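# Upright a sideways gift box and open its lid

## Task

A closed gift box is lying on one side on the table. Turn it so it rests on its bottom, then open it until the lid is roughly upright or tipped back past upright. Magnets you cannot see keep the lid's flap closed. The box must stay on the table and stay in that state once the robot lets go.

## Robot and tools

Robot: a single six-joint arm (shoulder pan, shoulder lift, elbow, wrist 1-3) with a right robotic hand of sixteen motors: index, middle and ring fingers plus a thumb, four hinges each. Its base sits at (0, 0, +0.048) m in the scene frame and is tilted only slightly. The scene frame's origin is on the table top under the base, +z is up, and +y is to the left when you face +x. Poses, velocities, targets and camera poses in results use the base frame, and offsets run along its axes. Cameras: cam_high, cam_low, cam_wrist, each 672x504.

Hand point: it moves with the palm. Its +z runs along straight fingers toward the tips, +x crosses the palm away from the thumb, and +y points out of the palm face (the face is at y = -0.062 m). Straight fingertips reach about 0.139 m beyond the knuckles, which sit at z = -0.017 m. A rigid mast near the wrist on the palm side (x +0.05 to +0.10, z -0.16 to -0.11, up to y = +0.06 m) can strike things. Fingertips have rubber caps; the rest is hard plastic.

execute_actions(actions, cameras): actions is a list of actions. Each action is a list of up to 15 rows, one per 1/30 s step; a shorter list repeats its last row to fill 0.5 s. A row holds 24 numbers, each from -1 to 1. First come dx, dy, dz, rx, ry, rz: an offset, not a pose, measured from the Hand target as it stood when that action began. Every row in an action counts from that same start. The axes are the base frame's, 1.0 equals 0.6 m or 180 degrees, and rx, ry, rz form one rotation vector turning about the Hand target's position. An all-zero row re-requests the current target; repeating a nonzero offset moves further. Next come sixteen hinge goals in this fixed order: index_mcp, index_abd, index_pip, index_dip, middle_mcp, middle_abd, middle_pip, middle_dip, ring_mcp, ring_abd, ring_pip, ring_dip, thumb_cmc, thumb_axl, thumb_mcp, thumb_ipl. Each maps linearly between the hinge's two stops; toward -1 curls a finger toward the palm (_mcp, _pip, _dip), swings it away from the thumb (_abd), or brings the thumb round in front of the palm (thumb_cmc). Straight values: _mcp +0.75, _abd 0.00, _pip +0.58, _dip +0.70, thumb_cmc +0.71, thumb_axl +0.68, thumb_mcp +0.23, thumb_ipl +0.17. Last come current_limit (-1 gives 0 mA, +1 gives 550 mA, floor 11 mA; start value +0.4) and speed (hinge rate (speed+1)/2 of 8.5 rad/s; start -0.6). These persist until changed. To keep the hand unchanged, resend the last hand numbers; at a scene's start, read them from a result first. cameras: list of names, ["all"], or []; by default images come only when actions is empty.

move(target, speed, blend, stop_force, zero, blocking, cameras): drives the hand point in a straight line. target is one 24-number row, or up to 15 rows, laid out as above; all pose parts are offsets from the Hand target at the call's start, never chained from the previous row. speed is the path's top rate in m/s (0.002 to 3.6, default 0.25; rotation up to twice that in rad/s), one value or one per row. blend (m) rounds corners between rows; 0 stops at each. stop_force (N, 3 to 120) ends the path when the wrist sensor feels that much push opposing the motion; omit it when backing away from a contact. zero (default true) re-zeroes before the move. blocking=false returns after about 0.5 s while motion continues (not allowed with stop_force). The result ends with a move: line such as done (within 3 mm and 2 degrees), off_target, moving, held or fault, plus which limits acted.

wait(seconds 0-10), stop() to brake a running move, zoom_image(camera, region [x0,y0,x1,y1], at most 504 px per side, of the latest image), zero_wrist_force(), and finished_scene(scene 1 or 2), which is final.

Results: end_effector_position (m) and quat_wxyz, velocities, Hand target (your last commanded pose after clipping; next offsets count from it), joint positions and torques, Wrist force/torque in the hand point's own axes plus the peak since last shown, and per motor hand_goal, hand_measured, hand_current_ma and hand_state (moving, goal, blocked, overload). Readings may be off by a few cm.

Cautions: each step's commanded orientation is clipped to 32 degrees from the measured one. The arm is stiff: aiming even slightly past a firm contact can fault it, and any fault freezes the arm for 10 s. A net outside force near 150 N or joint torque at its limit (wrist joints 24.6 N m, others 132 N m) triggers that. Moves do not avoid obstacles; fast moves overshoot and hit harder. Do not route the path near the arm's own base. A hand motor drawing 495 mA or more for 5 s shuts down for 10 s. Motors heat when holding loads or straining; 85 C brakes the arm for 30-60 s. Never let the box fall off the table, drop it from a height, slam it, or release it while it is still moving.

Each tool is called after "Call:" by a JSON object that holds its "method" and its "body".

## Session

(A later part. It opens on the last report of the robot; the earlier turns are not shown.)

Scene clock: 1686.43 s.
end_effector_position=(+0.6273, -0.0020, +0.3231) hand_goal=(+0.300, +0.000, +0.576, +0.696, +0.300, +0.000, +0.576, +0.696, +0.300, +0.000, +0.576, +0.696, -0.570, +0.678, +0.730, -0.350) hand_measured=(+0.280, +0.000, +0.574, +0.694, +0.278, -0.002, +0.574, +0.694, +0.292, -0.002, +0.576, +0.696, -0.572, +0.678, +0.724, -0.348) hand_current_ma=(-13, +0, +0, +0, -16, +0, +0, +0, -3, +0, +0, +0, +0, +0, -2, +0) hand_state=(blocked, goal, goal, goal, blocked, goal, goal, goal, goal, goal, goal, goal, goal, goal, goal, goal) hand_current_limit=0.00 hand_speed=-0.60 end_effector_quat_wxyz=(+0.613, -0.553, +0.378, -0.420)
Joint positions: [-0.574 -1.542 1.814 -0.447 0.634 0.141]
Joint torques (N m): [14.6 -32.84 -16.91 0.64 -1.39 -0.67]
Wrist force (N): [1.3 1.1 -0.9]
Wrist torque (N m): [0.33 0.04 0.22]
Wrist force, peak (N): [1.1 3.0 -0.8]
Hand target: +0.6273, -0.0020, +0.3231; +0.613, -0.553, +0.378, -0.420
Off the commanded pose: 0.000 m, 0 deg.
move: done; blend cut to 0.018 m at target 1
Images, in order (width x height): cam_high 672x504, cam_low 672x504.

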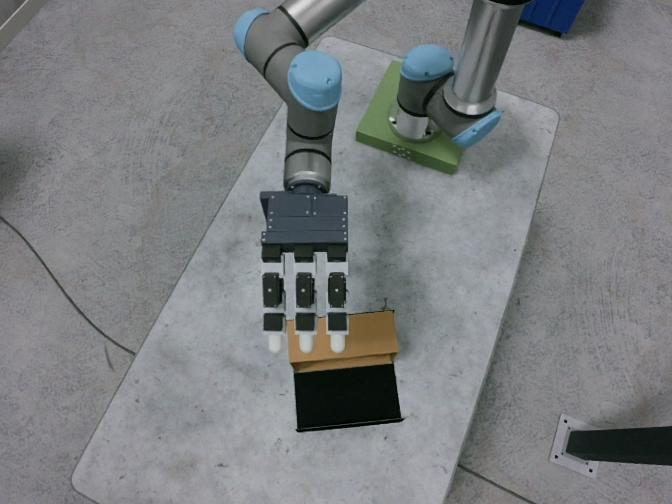

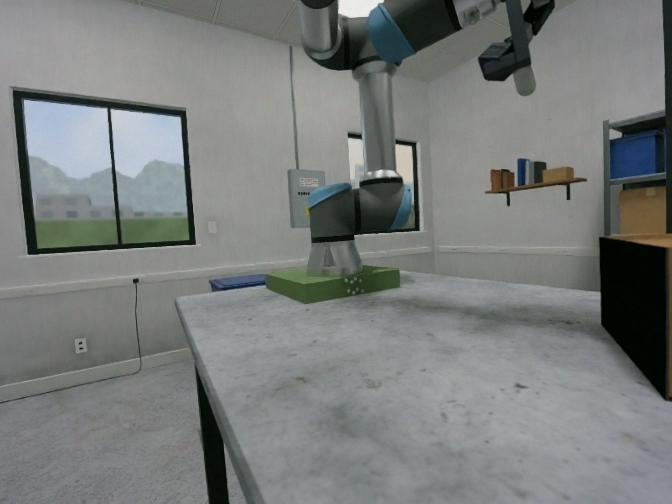

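Call:
{"method": "move", "body": {"target": [[0.1622,0.133,-0.1252,-0.03643,0.08108,0.03311,-0.397,0,0.4599,0.5797,-0.397,0,0.4599,0.5797,-0.397,0,0.4599,0.5797,-0.571,0.678,0.2247,0.0595,0.0,-0.5],[0.2437,0.175,-0.3102,-0.116,0.25811,0.03112,-0.397,0,0.4599,0.5797,-0.397,0,0.4599,0.5797,-0.397,0,0.4599,0.5797,-0.571,0.678,0.2247,0.0595,0.0,-0.5]], "speed": 0.18, "blend": [0.03,0], "cameras": ["cam_high","cam_low","cam_wrist"]}}

Scene clock: 1747.73 s.
end_effector_position=(+0.7735, +0.1031, +0.1370) hand_goal=(-0.396, +0.000, +0.460, +0.580, -0.396, +0.000, +0.460, +0.580, -0.396, +0.000, +0.460, +0.580, -0.570, +0.678, +0.224, +0.060) hand_measured=(-0.392, +0.000, +0.462, +0.582, -0.392, -0.002, +0.460, +0.582, -0.392, -0.002, +0.460, +0.582, -0.572, +0.678, +0.224, +0.058) hand_current_ma=(+1, +0, +0, +0, +1, +0, +0, +0, +1, +0, +0, +0, +0, +0, +0, +0) hand_state=(goal, goal, goal, goal, goal, goal, goal, goal, goal, goal, goal, goal, goal, goal, goal, goal) hand_current_limit=0.00 hand_speed=-0.50 end_effector_quat_wxyz=(-0.327, +0.789, -0.481, +0.199)
Joint positions: [-0.141 -0.519 0.393 1.012 1.149 -0.465]
Joint torques (N m): [-14.25 -65.92 -26.93 1.24 -0.6 1.24]
Wrist force (N): [0.6 1.4 0.0]
Wrist torque (N m): [0.43 -0.07 0.14]
Wrist force, peak (N): [1.7 0.1 -2.1]
Hand target: +0.7735, +0.1030, +0.1370; -0.327, +0.789, -0.481, +0.199
Off the commanded pose: 0.000 m, 0 deg.
move: done

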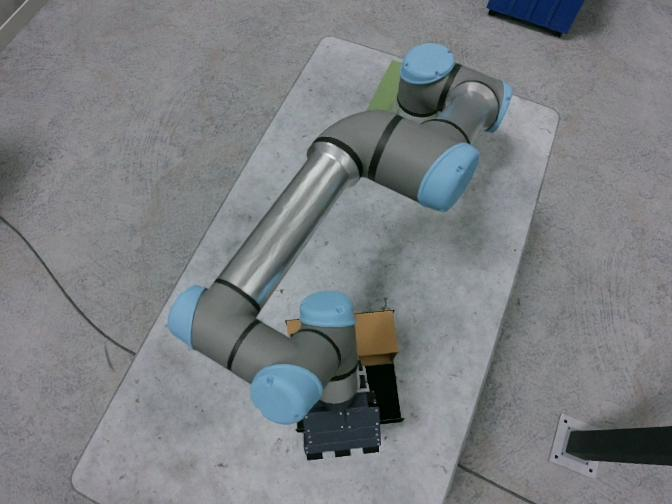

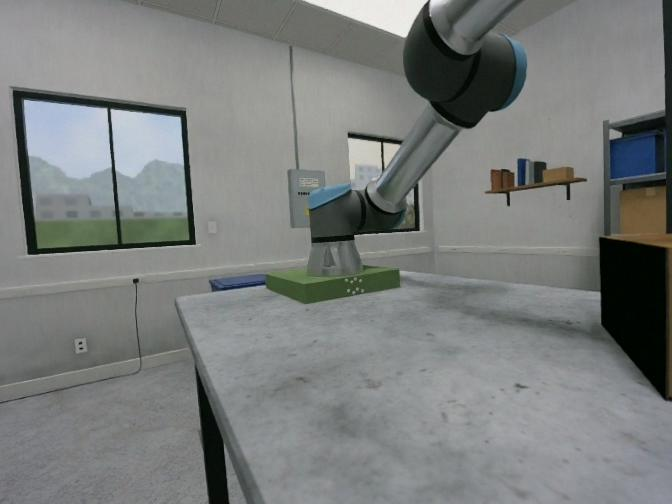

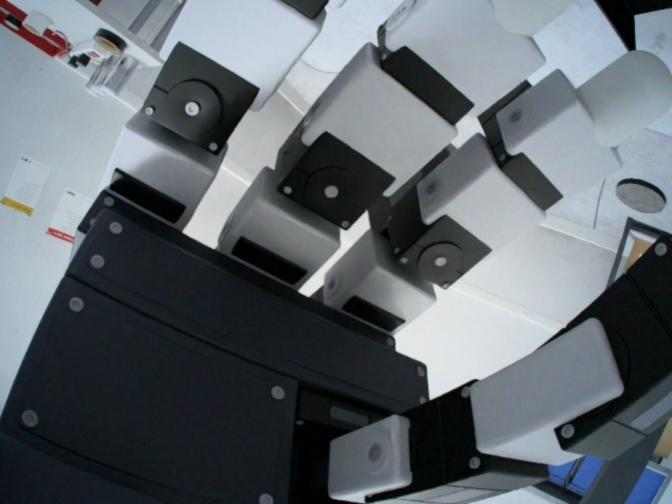

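Call:
{"method": "move", "body": {"target": [-0.0519,-0.0267,-0.0917,0,0,0,-0.397,0,0.4599,0.5797,-0.397,0,0.4599,0.5797,-0.397,0,0.4599,0.5797,-0.571,0.678,0.2247,0.0595,0.0,-0.5], "speed": 0.08, "stop_force": 6}}

Call:
{"method": "move", "body": {"target": [-0.074,-0.038,-0.018,0,0,0,-0.397,0,0.4599,0.5797,-0.397,0,0.4599,0.5797,-0.397,0,0.4599,0.5797,-0.571,0.678,0.2247,0.0595,0.0,-0.5], "speed": 0.03, "stop_force": 3, "cameras": ["cam_high","cam_low"]}}

Call:
{"method": "zoom_image", "body": {"camera": "cam_high", "region": [270, 290, 430, 450]}}

Scene clock: 1751.97 s.
end_effector_position=(+0.7423, +0.0870, +0.0820) hand_goal=(-0.396, +0.000, +0.460, +0.580, -0.396, +0.000, +0.460, +0.580, -0.396, +0.000, +0.460, +0.580, -0.570, +0.678, +0.224, +0.060) hand_measured=(-0.392, +0.000, +0.462, +0.582, -0.392, -0.002, +0.460, +0.582, -0.392, -0.002, +0.460, +0.582, -0.572, +0.678, +0.224, +0.058) hand_current_ma=(+1, +0, +0, +0, +1, +0, +0, +0, +1, +0, +0, +0, +0, +0, +0, +0) hand_state=(goal, goal, goal, goal, goal, goal, goal, goal, goal, goal, goal, goal, goal, goal, goal, goal) hand_current_limit=0.00 hand_speed=-0.50 end_effector_quat_wxyz=(-0.327, +0.789, -0.481, +0.199)
Joint positions: [-0.173 -0.651 0.789 0.76 1.129 -0.492]
Joint torques (N m): [15.52 -47.91 -14.21 -0.76 1.25 1.27]
Wrist force (N): [0.4 1.0 -0.2]
Wrist torque (N m): [0.40 -0.04 0.07]
Wrist force, peak (N): [0.6 2.1 -0.1]
Hand target: +0.7423, +0.0870, +0.0820; -0.327, +0.789, -0.481, +0.199
Off the commanded pose: 0.000 m, 0 deg.
move: done

Scene clock: 1754.80 s.
end_effector_position=(+0.6979, +0.0642, +0.0712) hand_goal=(-0.396, +0.000, +0.460, +0.580, -0.396, +0.000, +0.460, +0.580, -0.396, +0.000, +0.460, +0.580, -0.570, +0.678, +0.224, +0.060) hand_measured=(-0.392, +0.000, +0.462, +0.582, -0.392, -0.002, +0.460, +0.582, -0.392, -0.002, +0.460, +0.582, -0.572, +0.678, +0.224, +0.058) hand_current_ma=(+1, +0, +0, +0, +1, +0, +0, +0, +1, +0, +0, +0, +0, +0, +0, +0) hand_state=(goal, goal, goal, goal, goal, goal, goal, goal, goal, goal, goal, goal, goal, goal, goal, goal) hand_current_limit=0.00 hand_speed=-0.50 end_effector_quat_wxyz=(-0.327, +0.789, -0.481, +0.199)
Joint positions: [-0.222 -0.773 1.045 0.645 1.098 -0.536]
Joint torques (N m): [14.56 -43.69 -29.68 3.34 1.23 1.24]
Wrist force (N): [0.6 1.4 -0.1]
Wrist torque (N m): [0.43 -0.07 0.13]
Wrist force, peak (N): [0.6 1.7 -0.3]
Hand target: +0.6979, +0.0642, +0.0712; -0.327, +0.789, -0.481, +0.199
Off the commanded pose: 0.000 m, 0 deg.
move: done
Images, in order (width x height): cam_high 672x504, cam_low 672x504.

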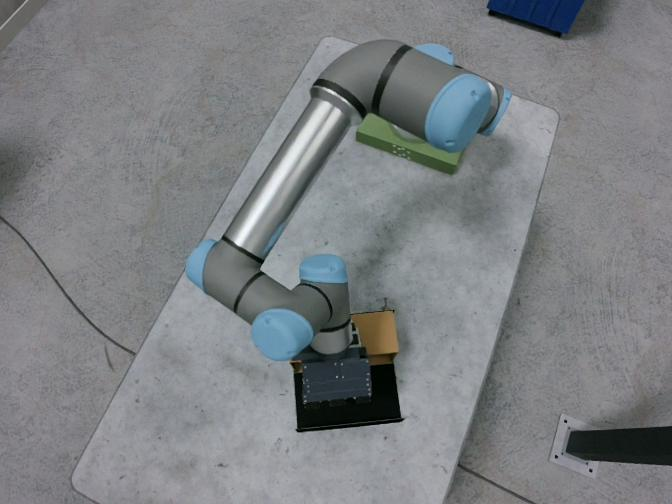

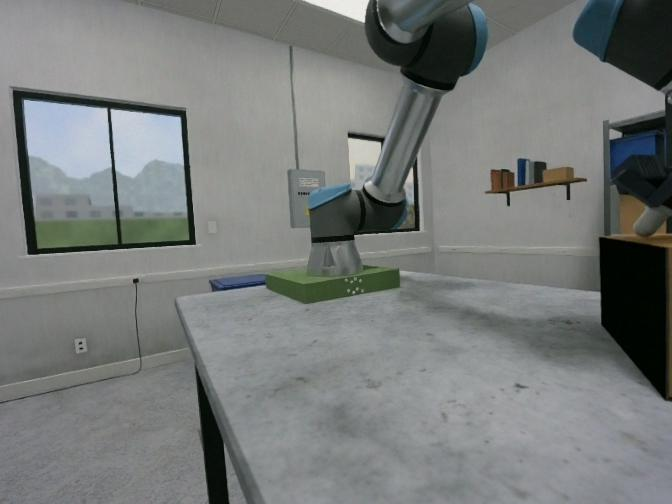

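Scaled by 3.150.

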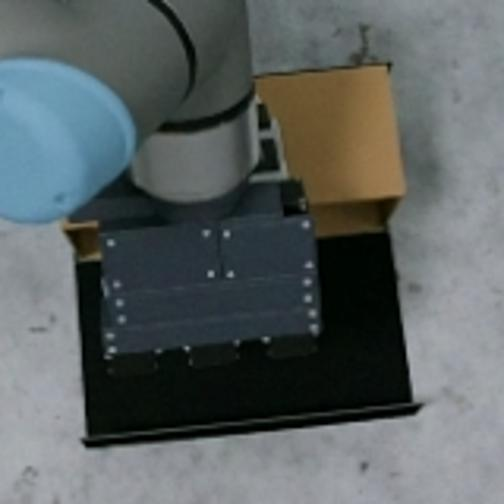

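Call:
{"method": "zoom_image", "body": {"camera": "cam_low", "region": [560, 120, 672, 280]}}

Call:
{"method": "move", "body": {"target": [-0.06,-0.0308,0.0,0,0,0,-0.397,0,0.4599,0.5797,-0.397,0,0.4599,0.5797,-0.397,0,0.4599,0.5797,-0.571,0.678,0.2247,0.0595,0.0,-0.5], "speed": 0.025, "stop_force": 3, "cameras": ["cam_high","cam_low","cam_wrist"]}}

Call:
{"method": "zoom_image", "body": {"camera": "cam_low", "region": [560, 120, 672, 280]}}

Scaled by 3.150.

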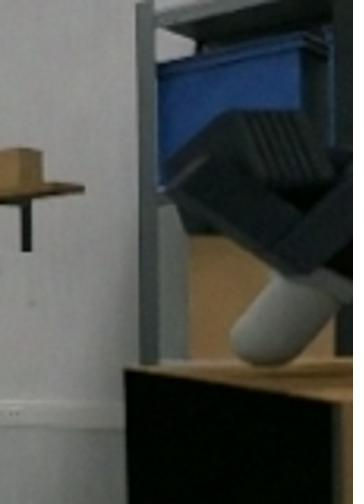

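Scene clock: 1759.17 s.
end_effector_position=(+0.6619, +0.0457, +0.0712) hand_goal=(-0.396, +0.000, +0.460, +0.580, -0.396, +0.000, +0.460, +0.580, -0.396, +0.000, +0.460, +0.580, -0.570, +0.678, +0.224, +0.060) hand_measured=(-0.386, +0.000, +0.462, +0.582, -0.392, -0.002, +0.460, +0.582, -0.392, -0.002, +0.460, +0.582, -0.572, +0.678, +0.224, +0.058) hand_current_ma=(+3, +0, +0, +0, +1, +0, +0, +0, +1, +0, +0, +0, +0, +0, +0, +0) hand_state=(goal, goal, goal, goal, goal, goal, goal, goal, goal, goal, goal, goal, goal, goal, goal, goal) hand_current_limit=0.00 hand_speed=-0.50 end_effector_quat_wxyz=(-0.327, +0.789, -0.481, +0.199)
Joint positions: [-0.268 -0.86 1.203 0.593 1.071 -0.577]
Joint torques (N m): [14.08 -40.39 -28.9 3.28 1.42 1.42]
Wrist force (N): [0.6 1.4 0.1]
Wrist torque (N m): [0.42 -0.06 0.12]
Wrist force, peak (N): [0.5 1.6 0.3]
Hand target: +0.6619, +0.0457, +0.0712; -0.327, +0.789, -0.481, +0.199
Off the commanded pose: 0.000 m, 0 deg.
move: done

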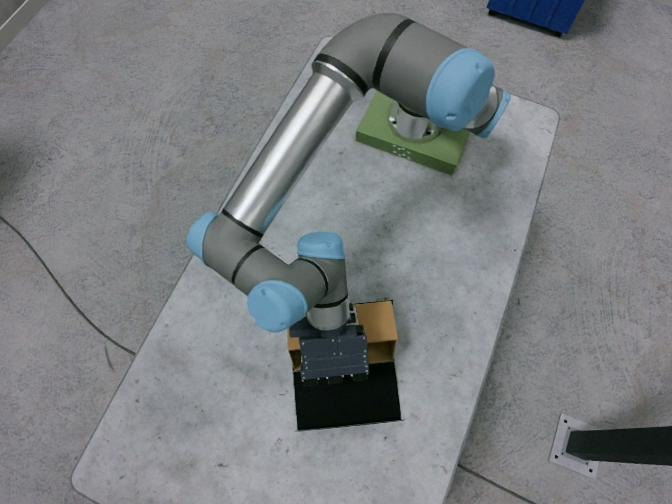

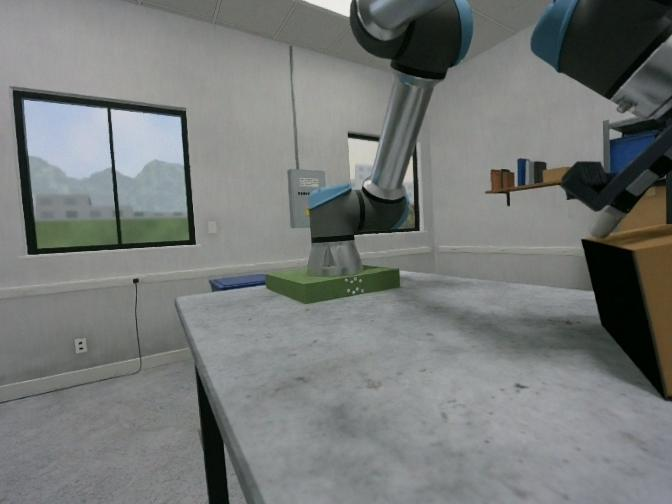

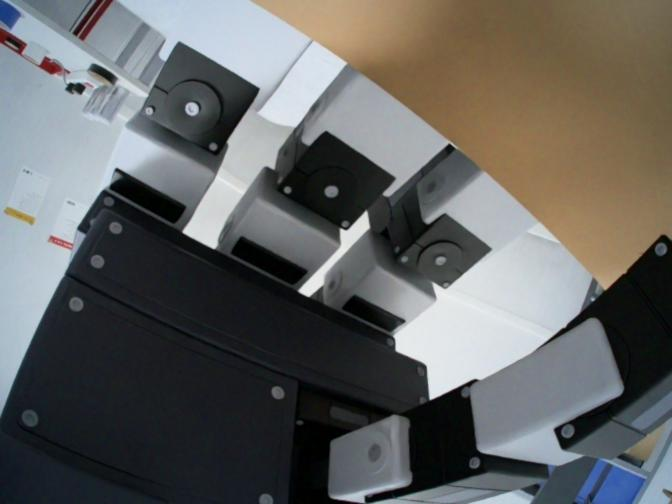

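Scaled by 3.150.

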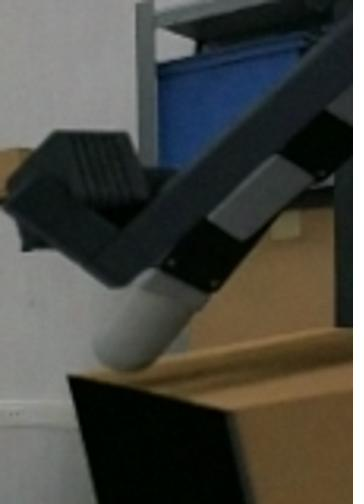

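Call:
{"method": "move", "body": {"target": [-0.0712,-0.0366,0.015,0,0,0,-0.397,0,0.4599,0.5797,-0.397,0,0.4599,0.5797,-0.397,0,0.4599,0.5797,-0.571,0.678,0.1685,0.0595,0.0,-0.8], "speed": 0.035, "cameras": ["cam_high","cam_low","cam_wrist"]}}

Call:
{"method": "zoom_image", "body": {"camera": "cam_low", "region": [540, 120, 672, 400]}}

Scene clock: 1765.17 s.
end_effector_position=(+0.6192, +0.0236, +0.0803) hand_goal=(-0.396, +0.000, +0.460, +0.580, -0.396, +0.000, +0.460, +0.580, -0.396, +0.000, +0.460, +0.580, -0.570, +0.678, +0.168, +0.060) hand_measured=(-0.386, +0.000, +0.462, +0.582, -0.392, -0.002, +0.460, +0.582, -0.392, -0.002, +0.460, +0.582, -0.572, +0.678, +0.168, +0.060) hand_current_ma=(+4, +0, +0, +0, +1, +0, +0, +0, +1, +0, +0, +0, +0, +0, +0, +0) hand_state=(goal, goal, goal, goal, goal, goal, goal, goal, goal, goal, goal, goal, goal, goal, goal, goal) hand_current_limit=0.00 hand_speed=-0.80 end_effector_quat_wxyz=(-0.327, +0.789, -0.481, +0.199)
Joint positions: [-0.33 -0.96 1.356 0.569 1.035 -0.635]
Joint torques (N m): [13.43 -34.69 -27.2 0.7 0.51 1.4]
Wrist force (N): [0.7 1.0 0.0]
Wrist torque (N m): [0.37 -0.08 0.12]
Wrist force, peak (N): [0.8 1.5 0.2]
Hand target: +0.6192, +0.0237, +0.0802; -0.327, +0.789, -0.481, +0.199
Off the commanded pose: 0.000 m, 0 deg.
move: done

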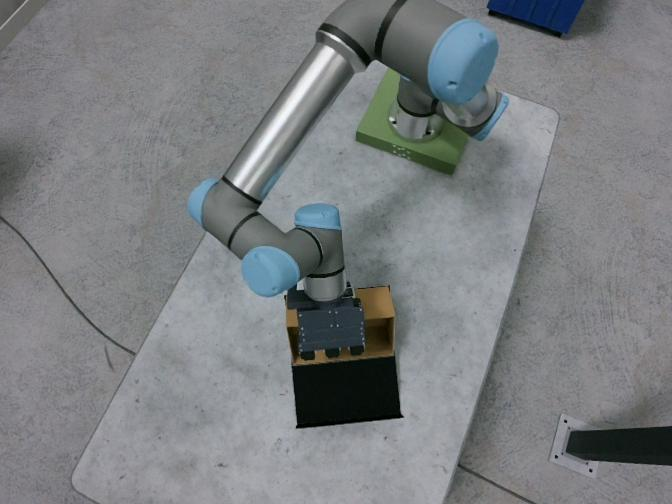

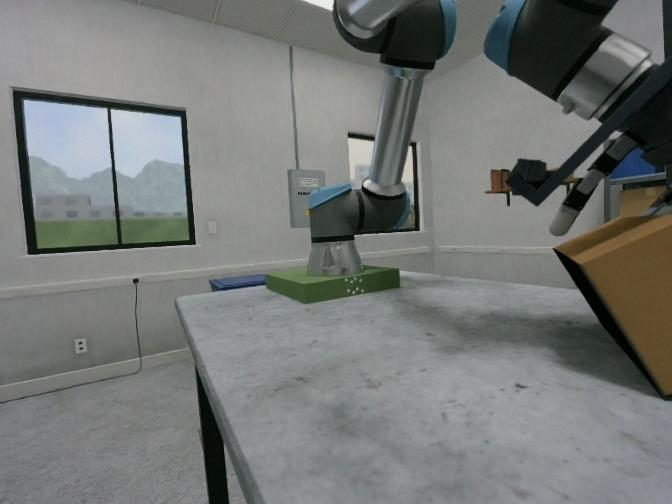

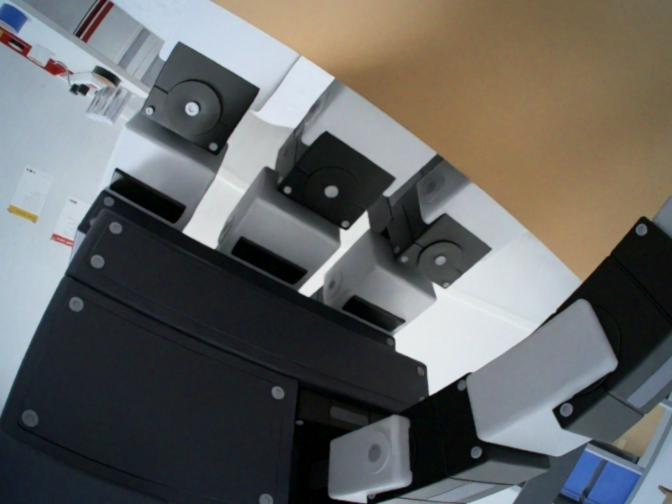

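Scaled by 1.800.

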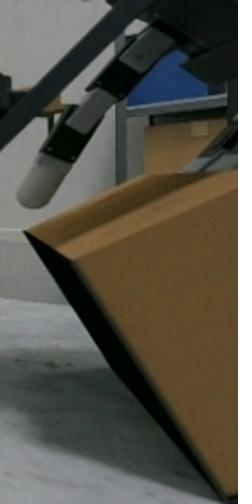

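Call:
{"method": "move", "body": {"target": [0,0,0,0,0,0,-0.397,0,0.4599,0.5797,-0.397,0,0.4599,0.5797,-0.397,0,0.4599,0.5797,-0.571,0.678,-0.15,-0.06,-0.55,-0.9], "speed": 0.03, "cameras": ["cam_low","cam_wrist"]}}

Call:
{"method": "zoom_image", "body": {"camera": "cam_low", "region": [540, 120, 672, 400]}}

Scene clock: 1767.80 s.
end_effector_position=(+0.6192, +0.0237, +0.0802) hand_goal=(-0.396, +0.000, +0.460, +0.580, -0.396, +0.000, +0.460, +0.580, -0.396, +0.000, +0.460, +0.580, -0.570, +0.678, -0.150, -0.060) hand_measured=(-0.384, +0.000, +0.462, +0.582, -0.392, -0.002, +0.460, +0.582, -0.392, -0.002, +0.460, +0.582, -0.572, +0.678, +0.062, -0.042) hand_current_ma=(+5, +0, +0, +0, +1, +0, +0, +0, +1, +0, +0, +0, +0, +0, +122, +15) hand_state=(goal, goal, goal, goal, goal, goal, goal, goal, goal, goal, goal, goal, goal, goal, moving, goal) hand_current_limit=-0.55 hand_speed=-0.90 end_effector_quat_wxyz=(-0.327, +0.789, -0.481, +0.199)
Joint positions: [-0.33 -0.96 1.356 0.569 1.035 -0.635]
Joint torques (N m): [14.76 -35.41 -28.32 3.1 0.93 1.28]
Wrist force (N): [0.7 0.9 -1.4]
Wrist torque (N m): [0.27 -0.08 0.12]
Wrist force, peak (N): [0.9 1.0 -1.3]
Hand target: +0.6192, +0.0237, +0.0802; -0.327, +0.789, -0.481, +0.199
Off the commanded pose: 0.000 m, 0 deg.
move: done
Images, in order (width x height): cam_low 672x504, cam_wrist 672x504.

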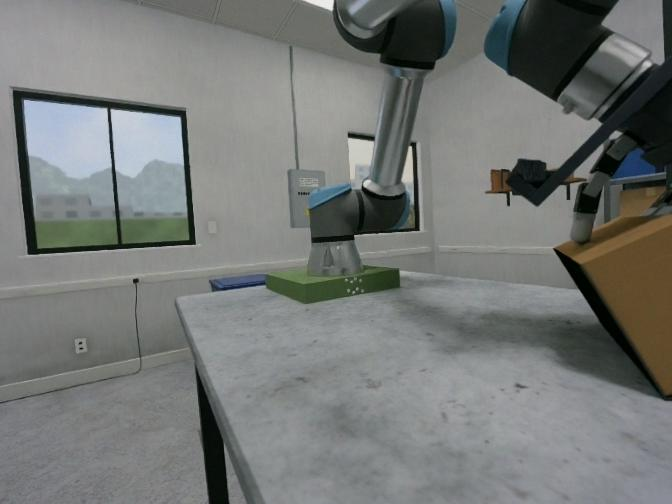

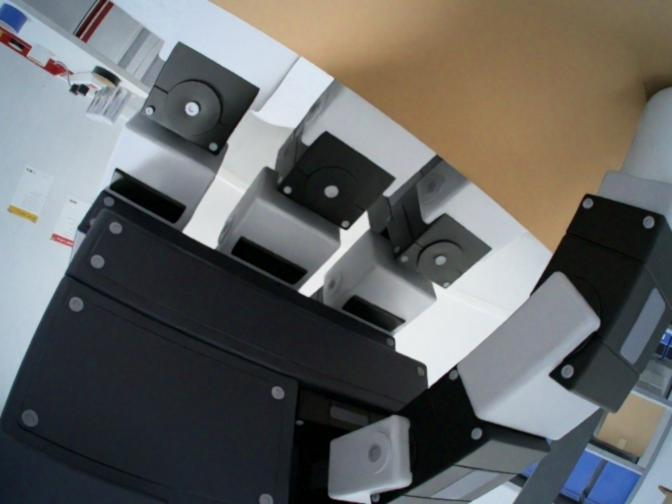

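Scaled by 1.800.

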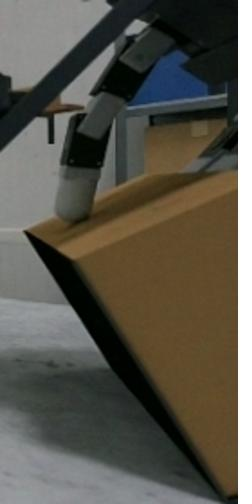

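Call:
{"method": "move", "body": {"target": [0,0,0.004,0,0,0,-0.42,0,0.4599,0.5797,-0.42,0,0.4599,0.5797,-0.42,0,0.4599,0.5797,-0.571,0.678,-0.3,-0.1,-0.15,-0.88], "speed": 0.02, "cameras": ["cam_low","cam_high"]}}

Call:
{"method": "zoom_image", "body": {"camera": "cam_low", "region": [540, 120, 672, 400]}}

Scene clock: 1772.63 s.
end_effector_position=(+0.6192, +0.0237, +0.0826) hand_goal=(-0.420, +0.000, +0.460, +0.580, -0.420, +0.000, +0.460, +0.580, -0.420, +0.000, +0.460, +0.580, -0.570, +0.678, -0.300, -0.100) hand_measured=(-0.384, +0.000, +0.466, +0.582, -0.392, -0.002, +0.468, +0.582, -0.398, -0.002, +0.468, +0.584, -0.572, +0.678, -0.020, -0.072) hand_current_ma=(+34, +0, +2, +0, +24, +0, +2, +0, +15, +0, +2, +0, +0, +0, +234, +34) hand_state=(blocked, goal, goal, goal, blocked, goal, goal, goal, blocked, goal, goal, goal, goal, goal, blocked, blocked) hand_current_limit=-0.15 hand_speed=-0.88 end_effector_quat_wxyz=(-0.327, +0.789, -0.481, +0.199)
Joint positions: [-0.33 -0.962 1.353 0.574 1.035 -0.635]
Joint torques (N m): [13.49 -56.37 -26.4 2.34 -1.26 1.37]
Wrist force (N): [0.7 3.0 1.1]
Wrist torque (N m): [0.46 -0.07 0.15]
Wrist force, peak (N): [0.7 3.0 1.1]
Hand target: +0.6192, +0.0237, +0.0826; -0.327, +0.789, -0.481, +0.199
Off the commanded pose: 0.000 m, 0 deg.
move: done
Images, in order (width x height): cam_high 672x504, cam_low 672x504.

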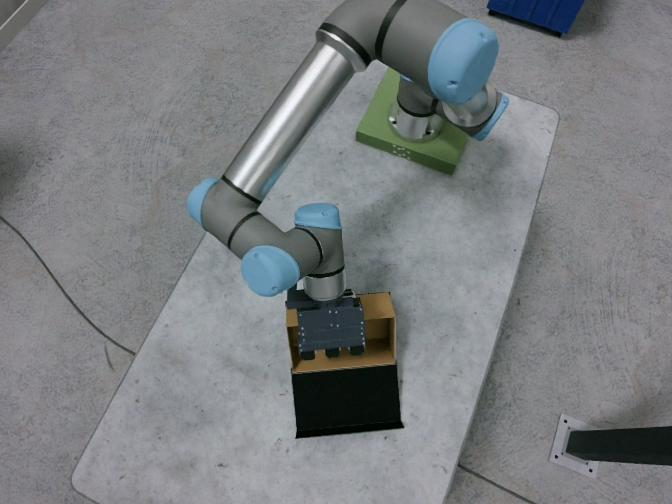

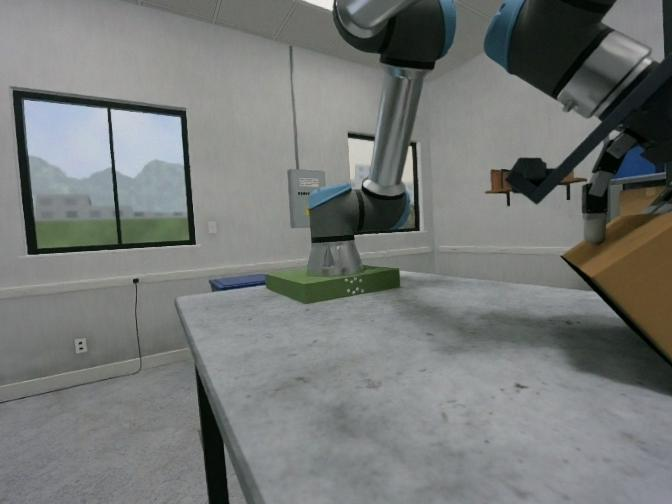

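Scaled by 1.800.

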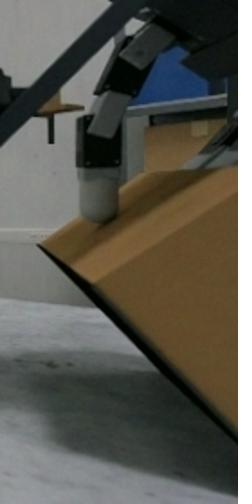

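Call:
{"method": "move", "body": {"target": [[-0.0732,-0.0376,-0.0172,0.05714,-0.11118,0,-0.42,0,0.4599,0.5797,-0.42,0,0.4599,0.5797,-0.42,0,0.4599,0.5797,-0.571,0.678,-0.3,-0.1,-0.15,-0.88],[-0.133,-0.0683,-0.0692,0.11428,-0.22235,0,-0.42,0,0.4599,0.5797,-0.42,0,0.4599,0.5797,-0.42,0,0.4599,0.5797,-0.571,0.678,-0.3,-0.1,-0.15,-0.88]], "speed": 0.1, "blend": [0.02,0], "cameras": ["cam_low","cam_high"]}}

Call:
{"method": "zoom_image", "body": {"camera": "cam_high", "region": [250, 240, 430, 440]}}

Scene clock: 1780.13 s.
end_effector_position=(+0.5394, -0.0173, +0.0411) hand_goal=(-0.420, +0.000, +0.460, +0.580, -0.420, +0.000, +0.460, +0.580, -0.420, +0.000, +0.460, +0.580, -0.570, +0.678, -0.300, -0.100) hand_measured=(-0.386, +0.000, +0.472, +0.584, -0.396, +0.000, +0.470, +0.584, -0.406, +0.000, +0.468, +0.584, -0.570, +0.678, -0.022, -0.072) hand_current_ma=(+32, +0, +5, +1, +17, +0, +4, +0, +7, +0, +2, +0, +0, +0, +234, +34) hand_state=(blocked, goal, goal, goal, blocked, goal, goal, goal, goal, goal, goal, goal, goal, goal, blocked, blocked) hand_current_limit=-0.15 hand_speed=-0.88 end_effector_quat_wxyz=(+0.604, -0.604, +0.368, -0.368)
Joint positions: [-0.756 -1.219 2.247 -1.029 0.339 0]
Joint torques (N m): [13.98 -19.57 -19.42 -2.56 2.01 1.16]
Wrist force (N): [1.1 2.9 -0.8]
Wrist torque (N m): [0.44 0.02 0.19]
Wrist force, peak (N): [0.0 -3.9 -9.3]
Hand target: +0.5394, -0.0172, +0.0411; +0.604, -0.604, +0.368, -0.368
Off the commanded pose: 0.000 m, 0 deg.
move: done
Images, in order (width x height): cam_high 672x504, cam_low 672x504.

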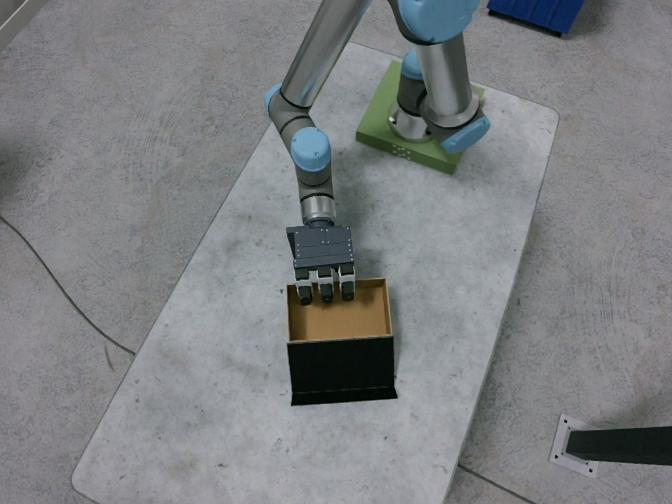

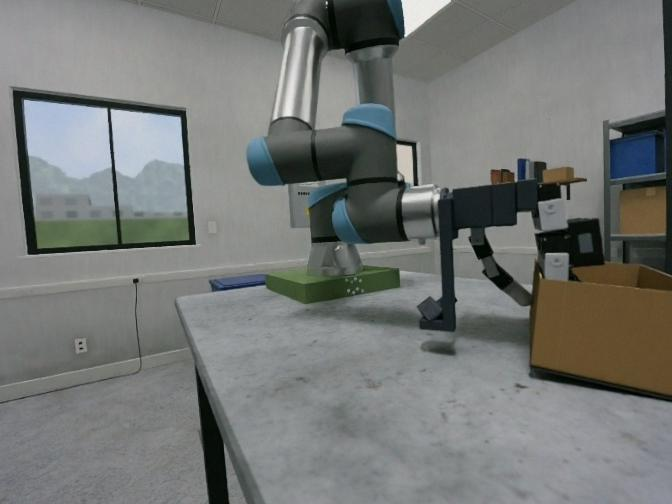

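Scaled by 2.520.

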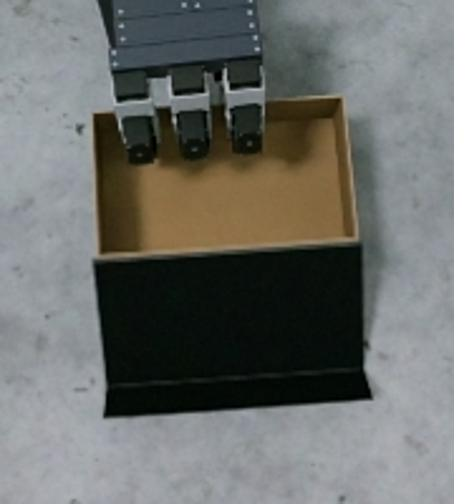

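Call:
{"method": "move", "body": {"target": [0,0,-0.025,0,0,0,-0.42,0,0.4599,0.5797,-0.42,0,0.4599,0.5797,-0.42,0,0.4599,0.5797,-0.571,0.678,-0.3,-0.1,-0.15,-0.88], "speed": 0.01, "stop_force": 4, "cameras": ["cam_low","cam_high"]}}

Call:
{"method": "zoom_image", "body": {"camera": "cam_low", "region": [400, 160, 672, 430]}}

Scene clock: 1784.00 s.
end_effector_position=(+0.5394, -0.0172, +0.0292) hand_goal=(-0.420, +0.000, +0.460, +0.580, -0.420, +0.000, +0.460, +0.580, -0.420, +0.000, +0.460, +0.580, -0.570, +0.678, -0.300, -0.100) hand_measured=(-0.386, +0.000, +0.480, +0.588, -0.396, +0.000, +0.472, +0.584, -0.408, +0.000, +0.468, +0.584, -0.570, +0.678, -0.022, -0.072) hand_current_ma=(+32, +0, +11, +2, +17, +0, +5, +1, +5, +0, +2, +0, +0, +0, +234, +34) hand_state=(blocked, goal, goal, goal, blocked, goal, goal, goal, goal, goal, goal, goal, goal, goal, blocked, blocked) hand_current_limit=-0.15 hand_speed=-0.88 end_effector_quat_wxyz=(+0.604, -0.604, +0.368, -0.368)
Joint positions: [-0.756 -1.188 2.252 -1.065 0.339 0]
Joint torques (N m): [14.07 -41.8 -21.37 1.36 1.98 -0.78]
Wrist force (N): [0.4 1.9 -0.6]
Wrist torque (N m): [0.46 0.02 0.29]
Wrist force, peak (N): [0.8 -5.0 -3.0]
Hand target: +0.5394, -0.0172, +0.0292; +0.604, -0.604, +0.368, -0.368 (not the last commanded pose)
Off the commanded pose: 0.003 m, 0 deg.
move: contact
Images, in order (width x height): cam_high 672x504, cam_low 672x504.

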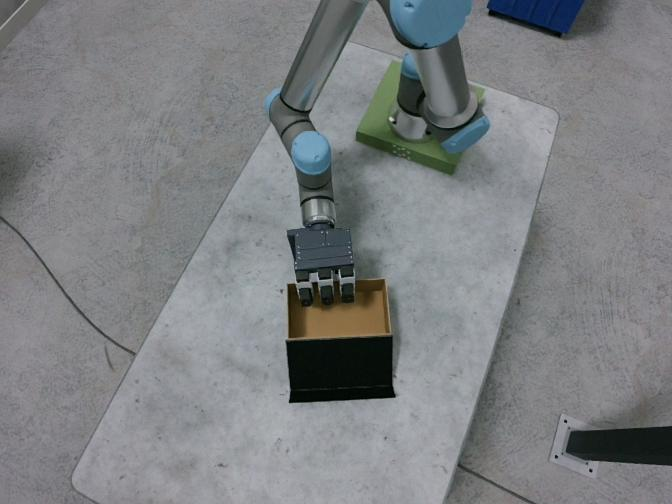

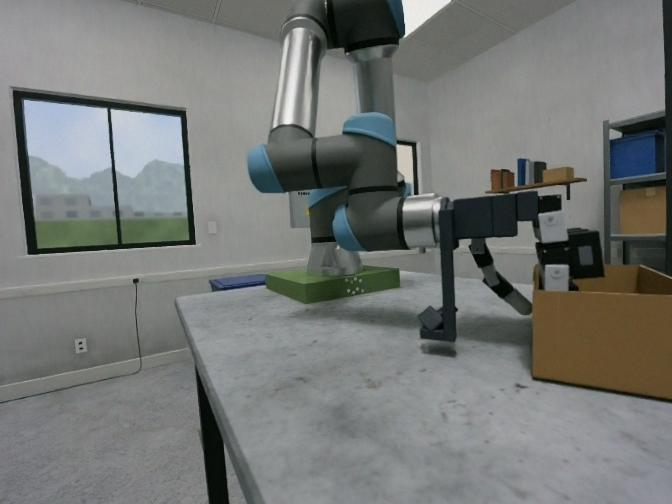

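Scaled by 1.853.

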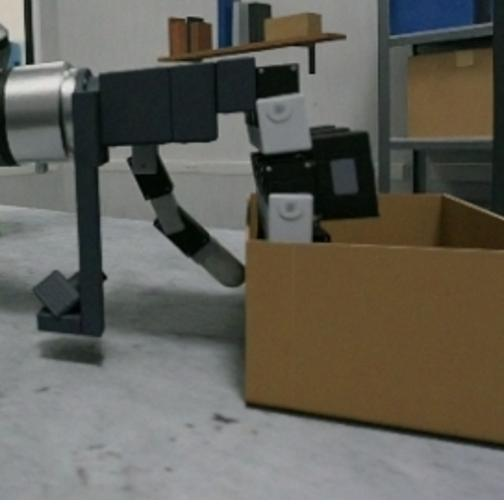

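Call:
{"method": "move", "body": {"target": [0,0,0,0,0,0,-0.36,0,0.4599,0.5797,-0.36,0,0.4599,0.5797,-0.36,0,0.4599,0.5797,-0.571,0.678,0.2247,0.0595,-0.15,-0.9], "speed": 0.03}}

Call:
{"method": "move", "body": {"target": [[0,0,0.2,0,0,0,-0.36,0,0.4599,0.5797,-0.36,0,0.4599,0.5797,-0.36,0,0.4599,0.5797,-0.571,0.678,0.2247,0.0595,-0.15,-0.9],[-0.08,-0.05,0.35,0,0,0,-0.36,0,0.4599,0.5797,-0.36,0,0.4599,0.5797,-0.36,0,0.4599,0.5797,-0.571,0.678,0.2247,0.0595,-0.15,-0.9]], "speed": [0.08,0.15], "blend": [0.02,0], "cameras": ["cam_low","cam_high"]}}

Call:
{"method": "zoom_image", "body": {"camera": "cam_high", "region": [250, 240, 430, 440]}}

Call:
{"method": "zoom_image", "body": {"camera": "cam_low", "region": [400, 160, 672, 430]}}

Scene clock: 1787.57 s.
end_effector_position=(+0.5394, -0.0172, +0.0292) hand_goal=(-0.360, +0.000, +0.460, +0.580, -0.360, +0.000, +0.460, +0.580, -0.360, +0.000, +0.460, +0.580, -0.570, +0.678, +0.224, +0.060) hand_measured=(-0.366, +0.000, +0.462, +0.584, -0.368, +0.000, +0.462, +0.582, -0.368, +0.000, +0.462, +0.582, -0.570, +0.678, +0.222, +0.058) hand_current_ma=(-2, +0, +0, +0, -3, +0, +0, +0, -2, +0, +0, +0, +0, +0, +0, +0) hand_state=(goal, goal, goal, goal, goal, goal, goal, goal, goal, goal, goal, goal, goal, goal, goal, goal) hand_current_limit=-0.15 hand_speed=-0.90 end_effector_quat_wxyz=(+0.604, -0.604, +0.368, -0.368)
Joint positions: [-0.756 -1.188 2.252 -1.065 0.339 0]
Joint torques (N m): [12.54 -38.83 -19.32 1.42 1.84 0.37]
Wrist force (N): [0.9 1.2 -0.5]
Wrist torque (N m): [0.41 0.07 0.23]
Wrist force, peak (N): [1.0 2.0 -1.1]
Hand target: +0.5394, -0.0172, +0.0292; +0.604, -0.604, +0.368, -0.368
Off the commanded pose: 0.000 m, 0 deg.
move: done

Scene clock: 1790.20 s.
end_effector_position=(+0.4915, -0.0473, +0.2392) hand_goal=(-0.360, +0.000, +0.460, +0.580, -0.360, +0.000, +0.460, +0.580, -0.360, +0.000, +0.460, +0.580, -0.570, +0.678, +0.224, +0.060) hand_measured=(-0.364, +0.000, +0.462, +0.584, -0.368, +0.000, +0.462, +0.582, -0.368, +0.000, +0.462, +0.582, -0.570, +0.678, +0.222, +0.058) hand_current_ma=(-1, +0, +0, +0, -2, +0, +0, +0, -2, +0, +0, +0, +0, +0, +0, +0) hand_state=(goal, goal, goal, goal, goal, goal, goal, goal, goal, goal, goal, goal, goal, goal, goal, goal) hand_current_limit=-0.15 hand_speed=-0.90 end_effector_quat_wxyz=(+0.604, -0.604, +0.368, -0.369)
Joint positions: [-0.923 -1.666 2.091 -0.427 0.172 0.001]
Joint torques (N m): [6.91 -22.2 -12.92 -2.12 0.44 1.1]
Wrist force (N): [1.1 1.3 -0.6]
Wrist torque (N m): [0.41 0.03 0.25]
Wrist force, peak (N): [1.0 2.3 -0.5]
Hand target: +0.4914, -0.0472, +0.2392; +0.604, -0.604, +0.368, -0.368
Off the commanded pose: 0.000 m, 0 deg.
move: done
Images, in order (width x height): cam_high 672x504, cam_low 672x504.

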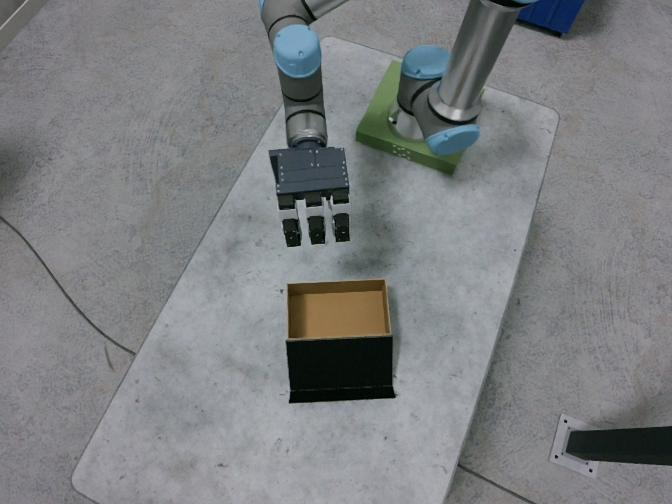

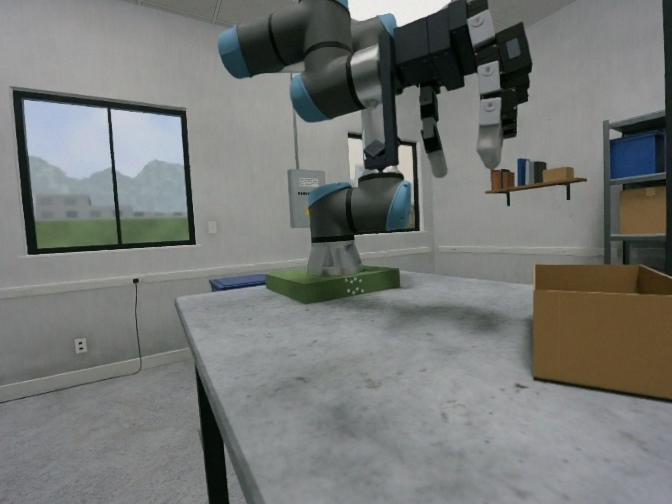

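Scaled by 2.520.

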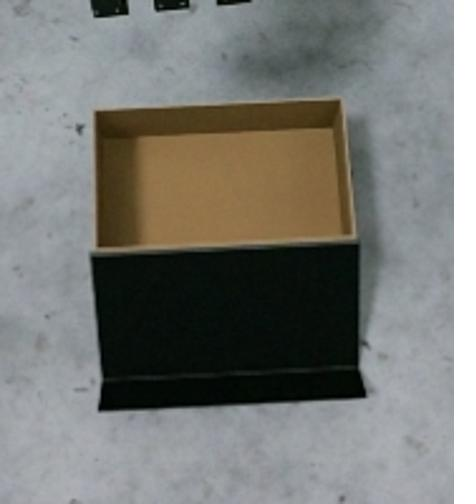

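Scaled by 1.853.

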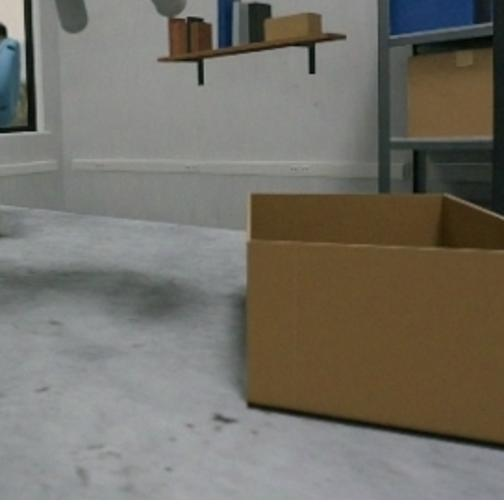

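Call:
{"method": "finished_scene", "body": {"scene": 2}}

The scene is finished: the task was done.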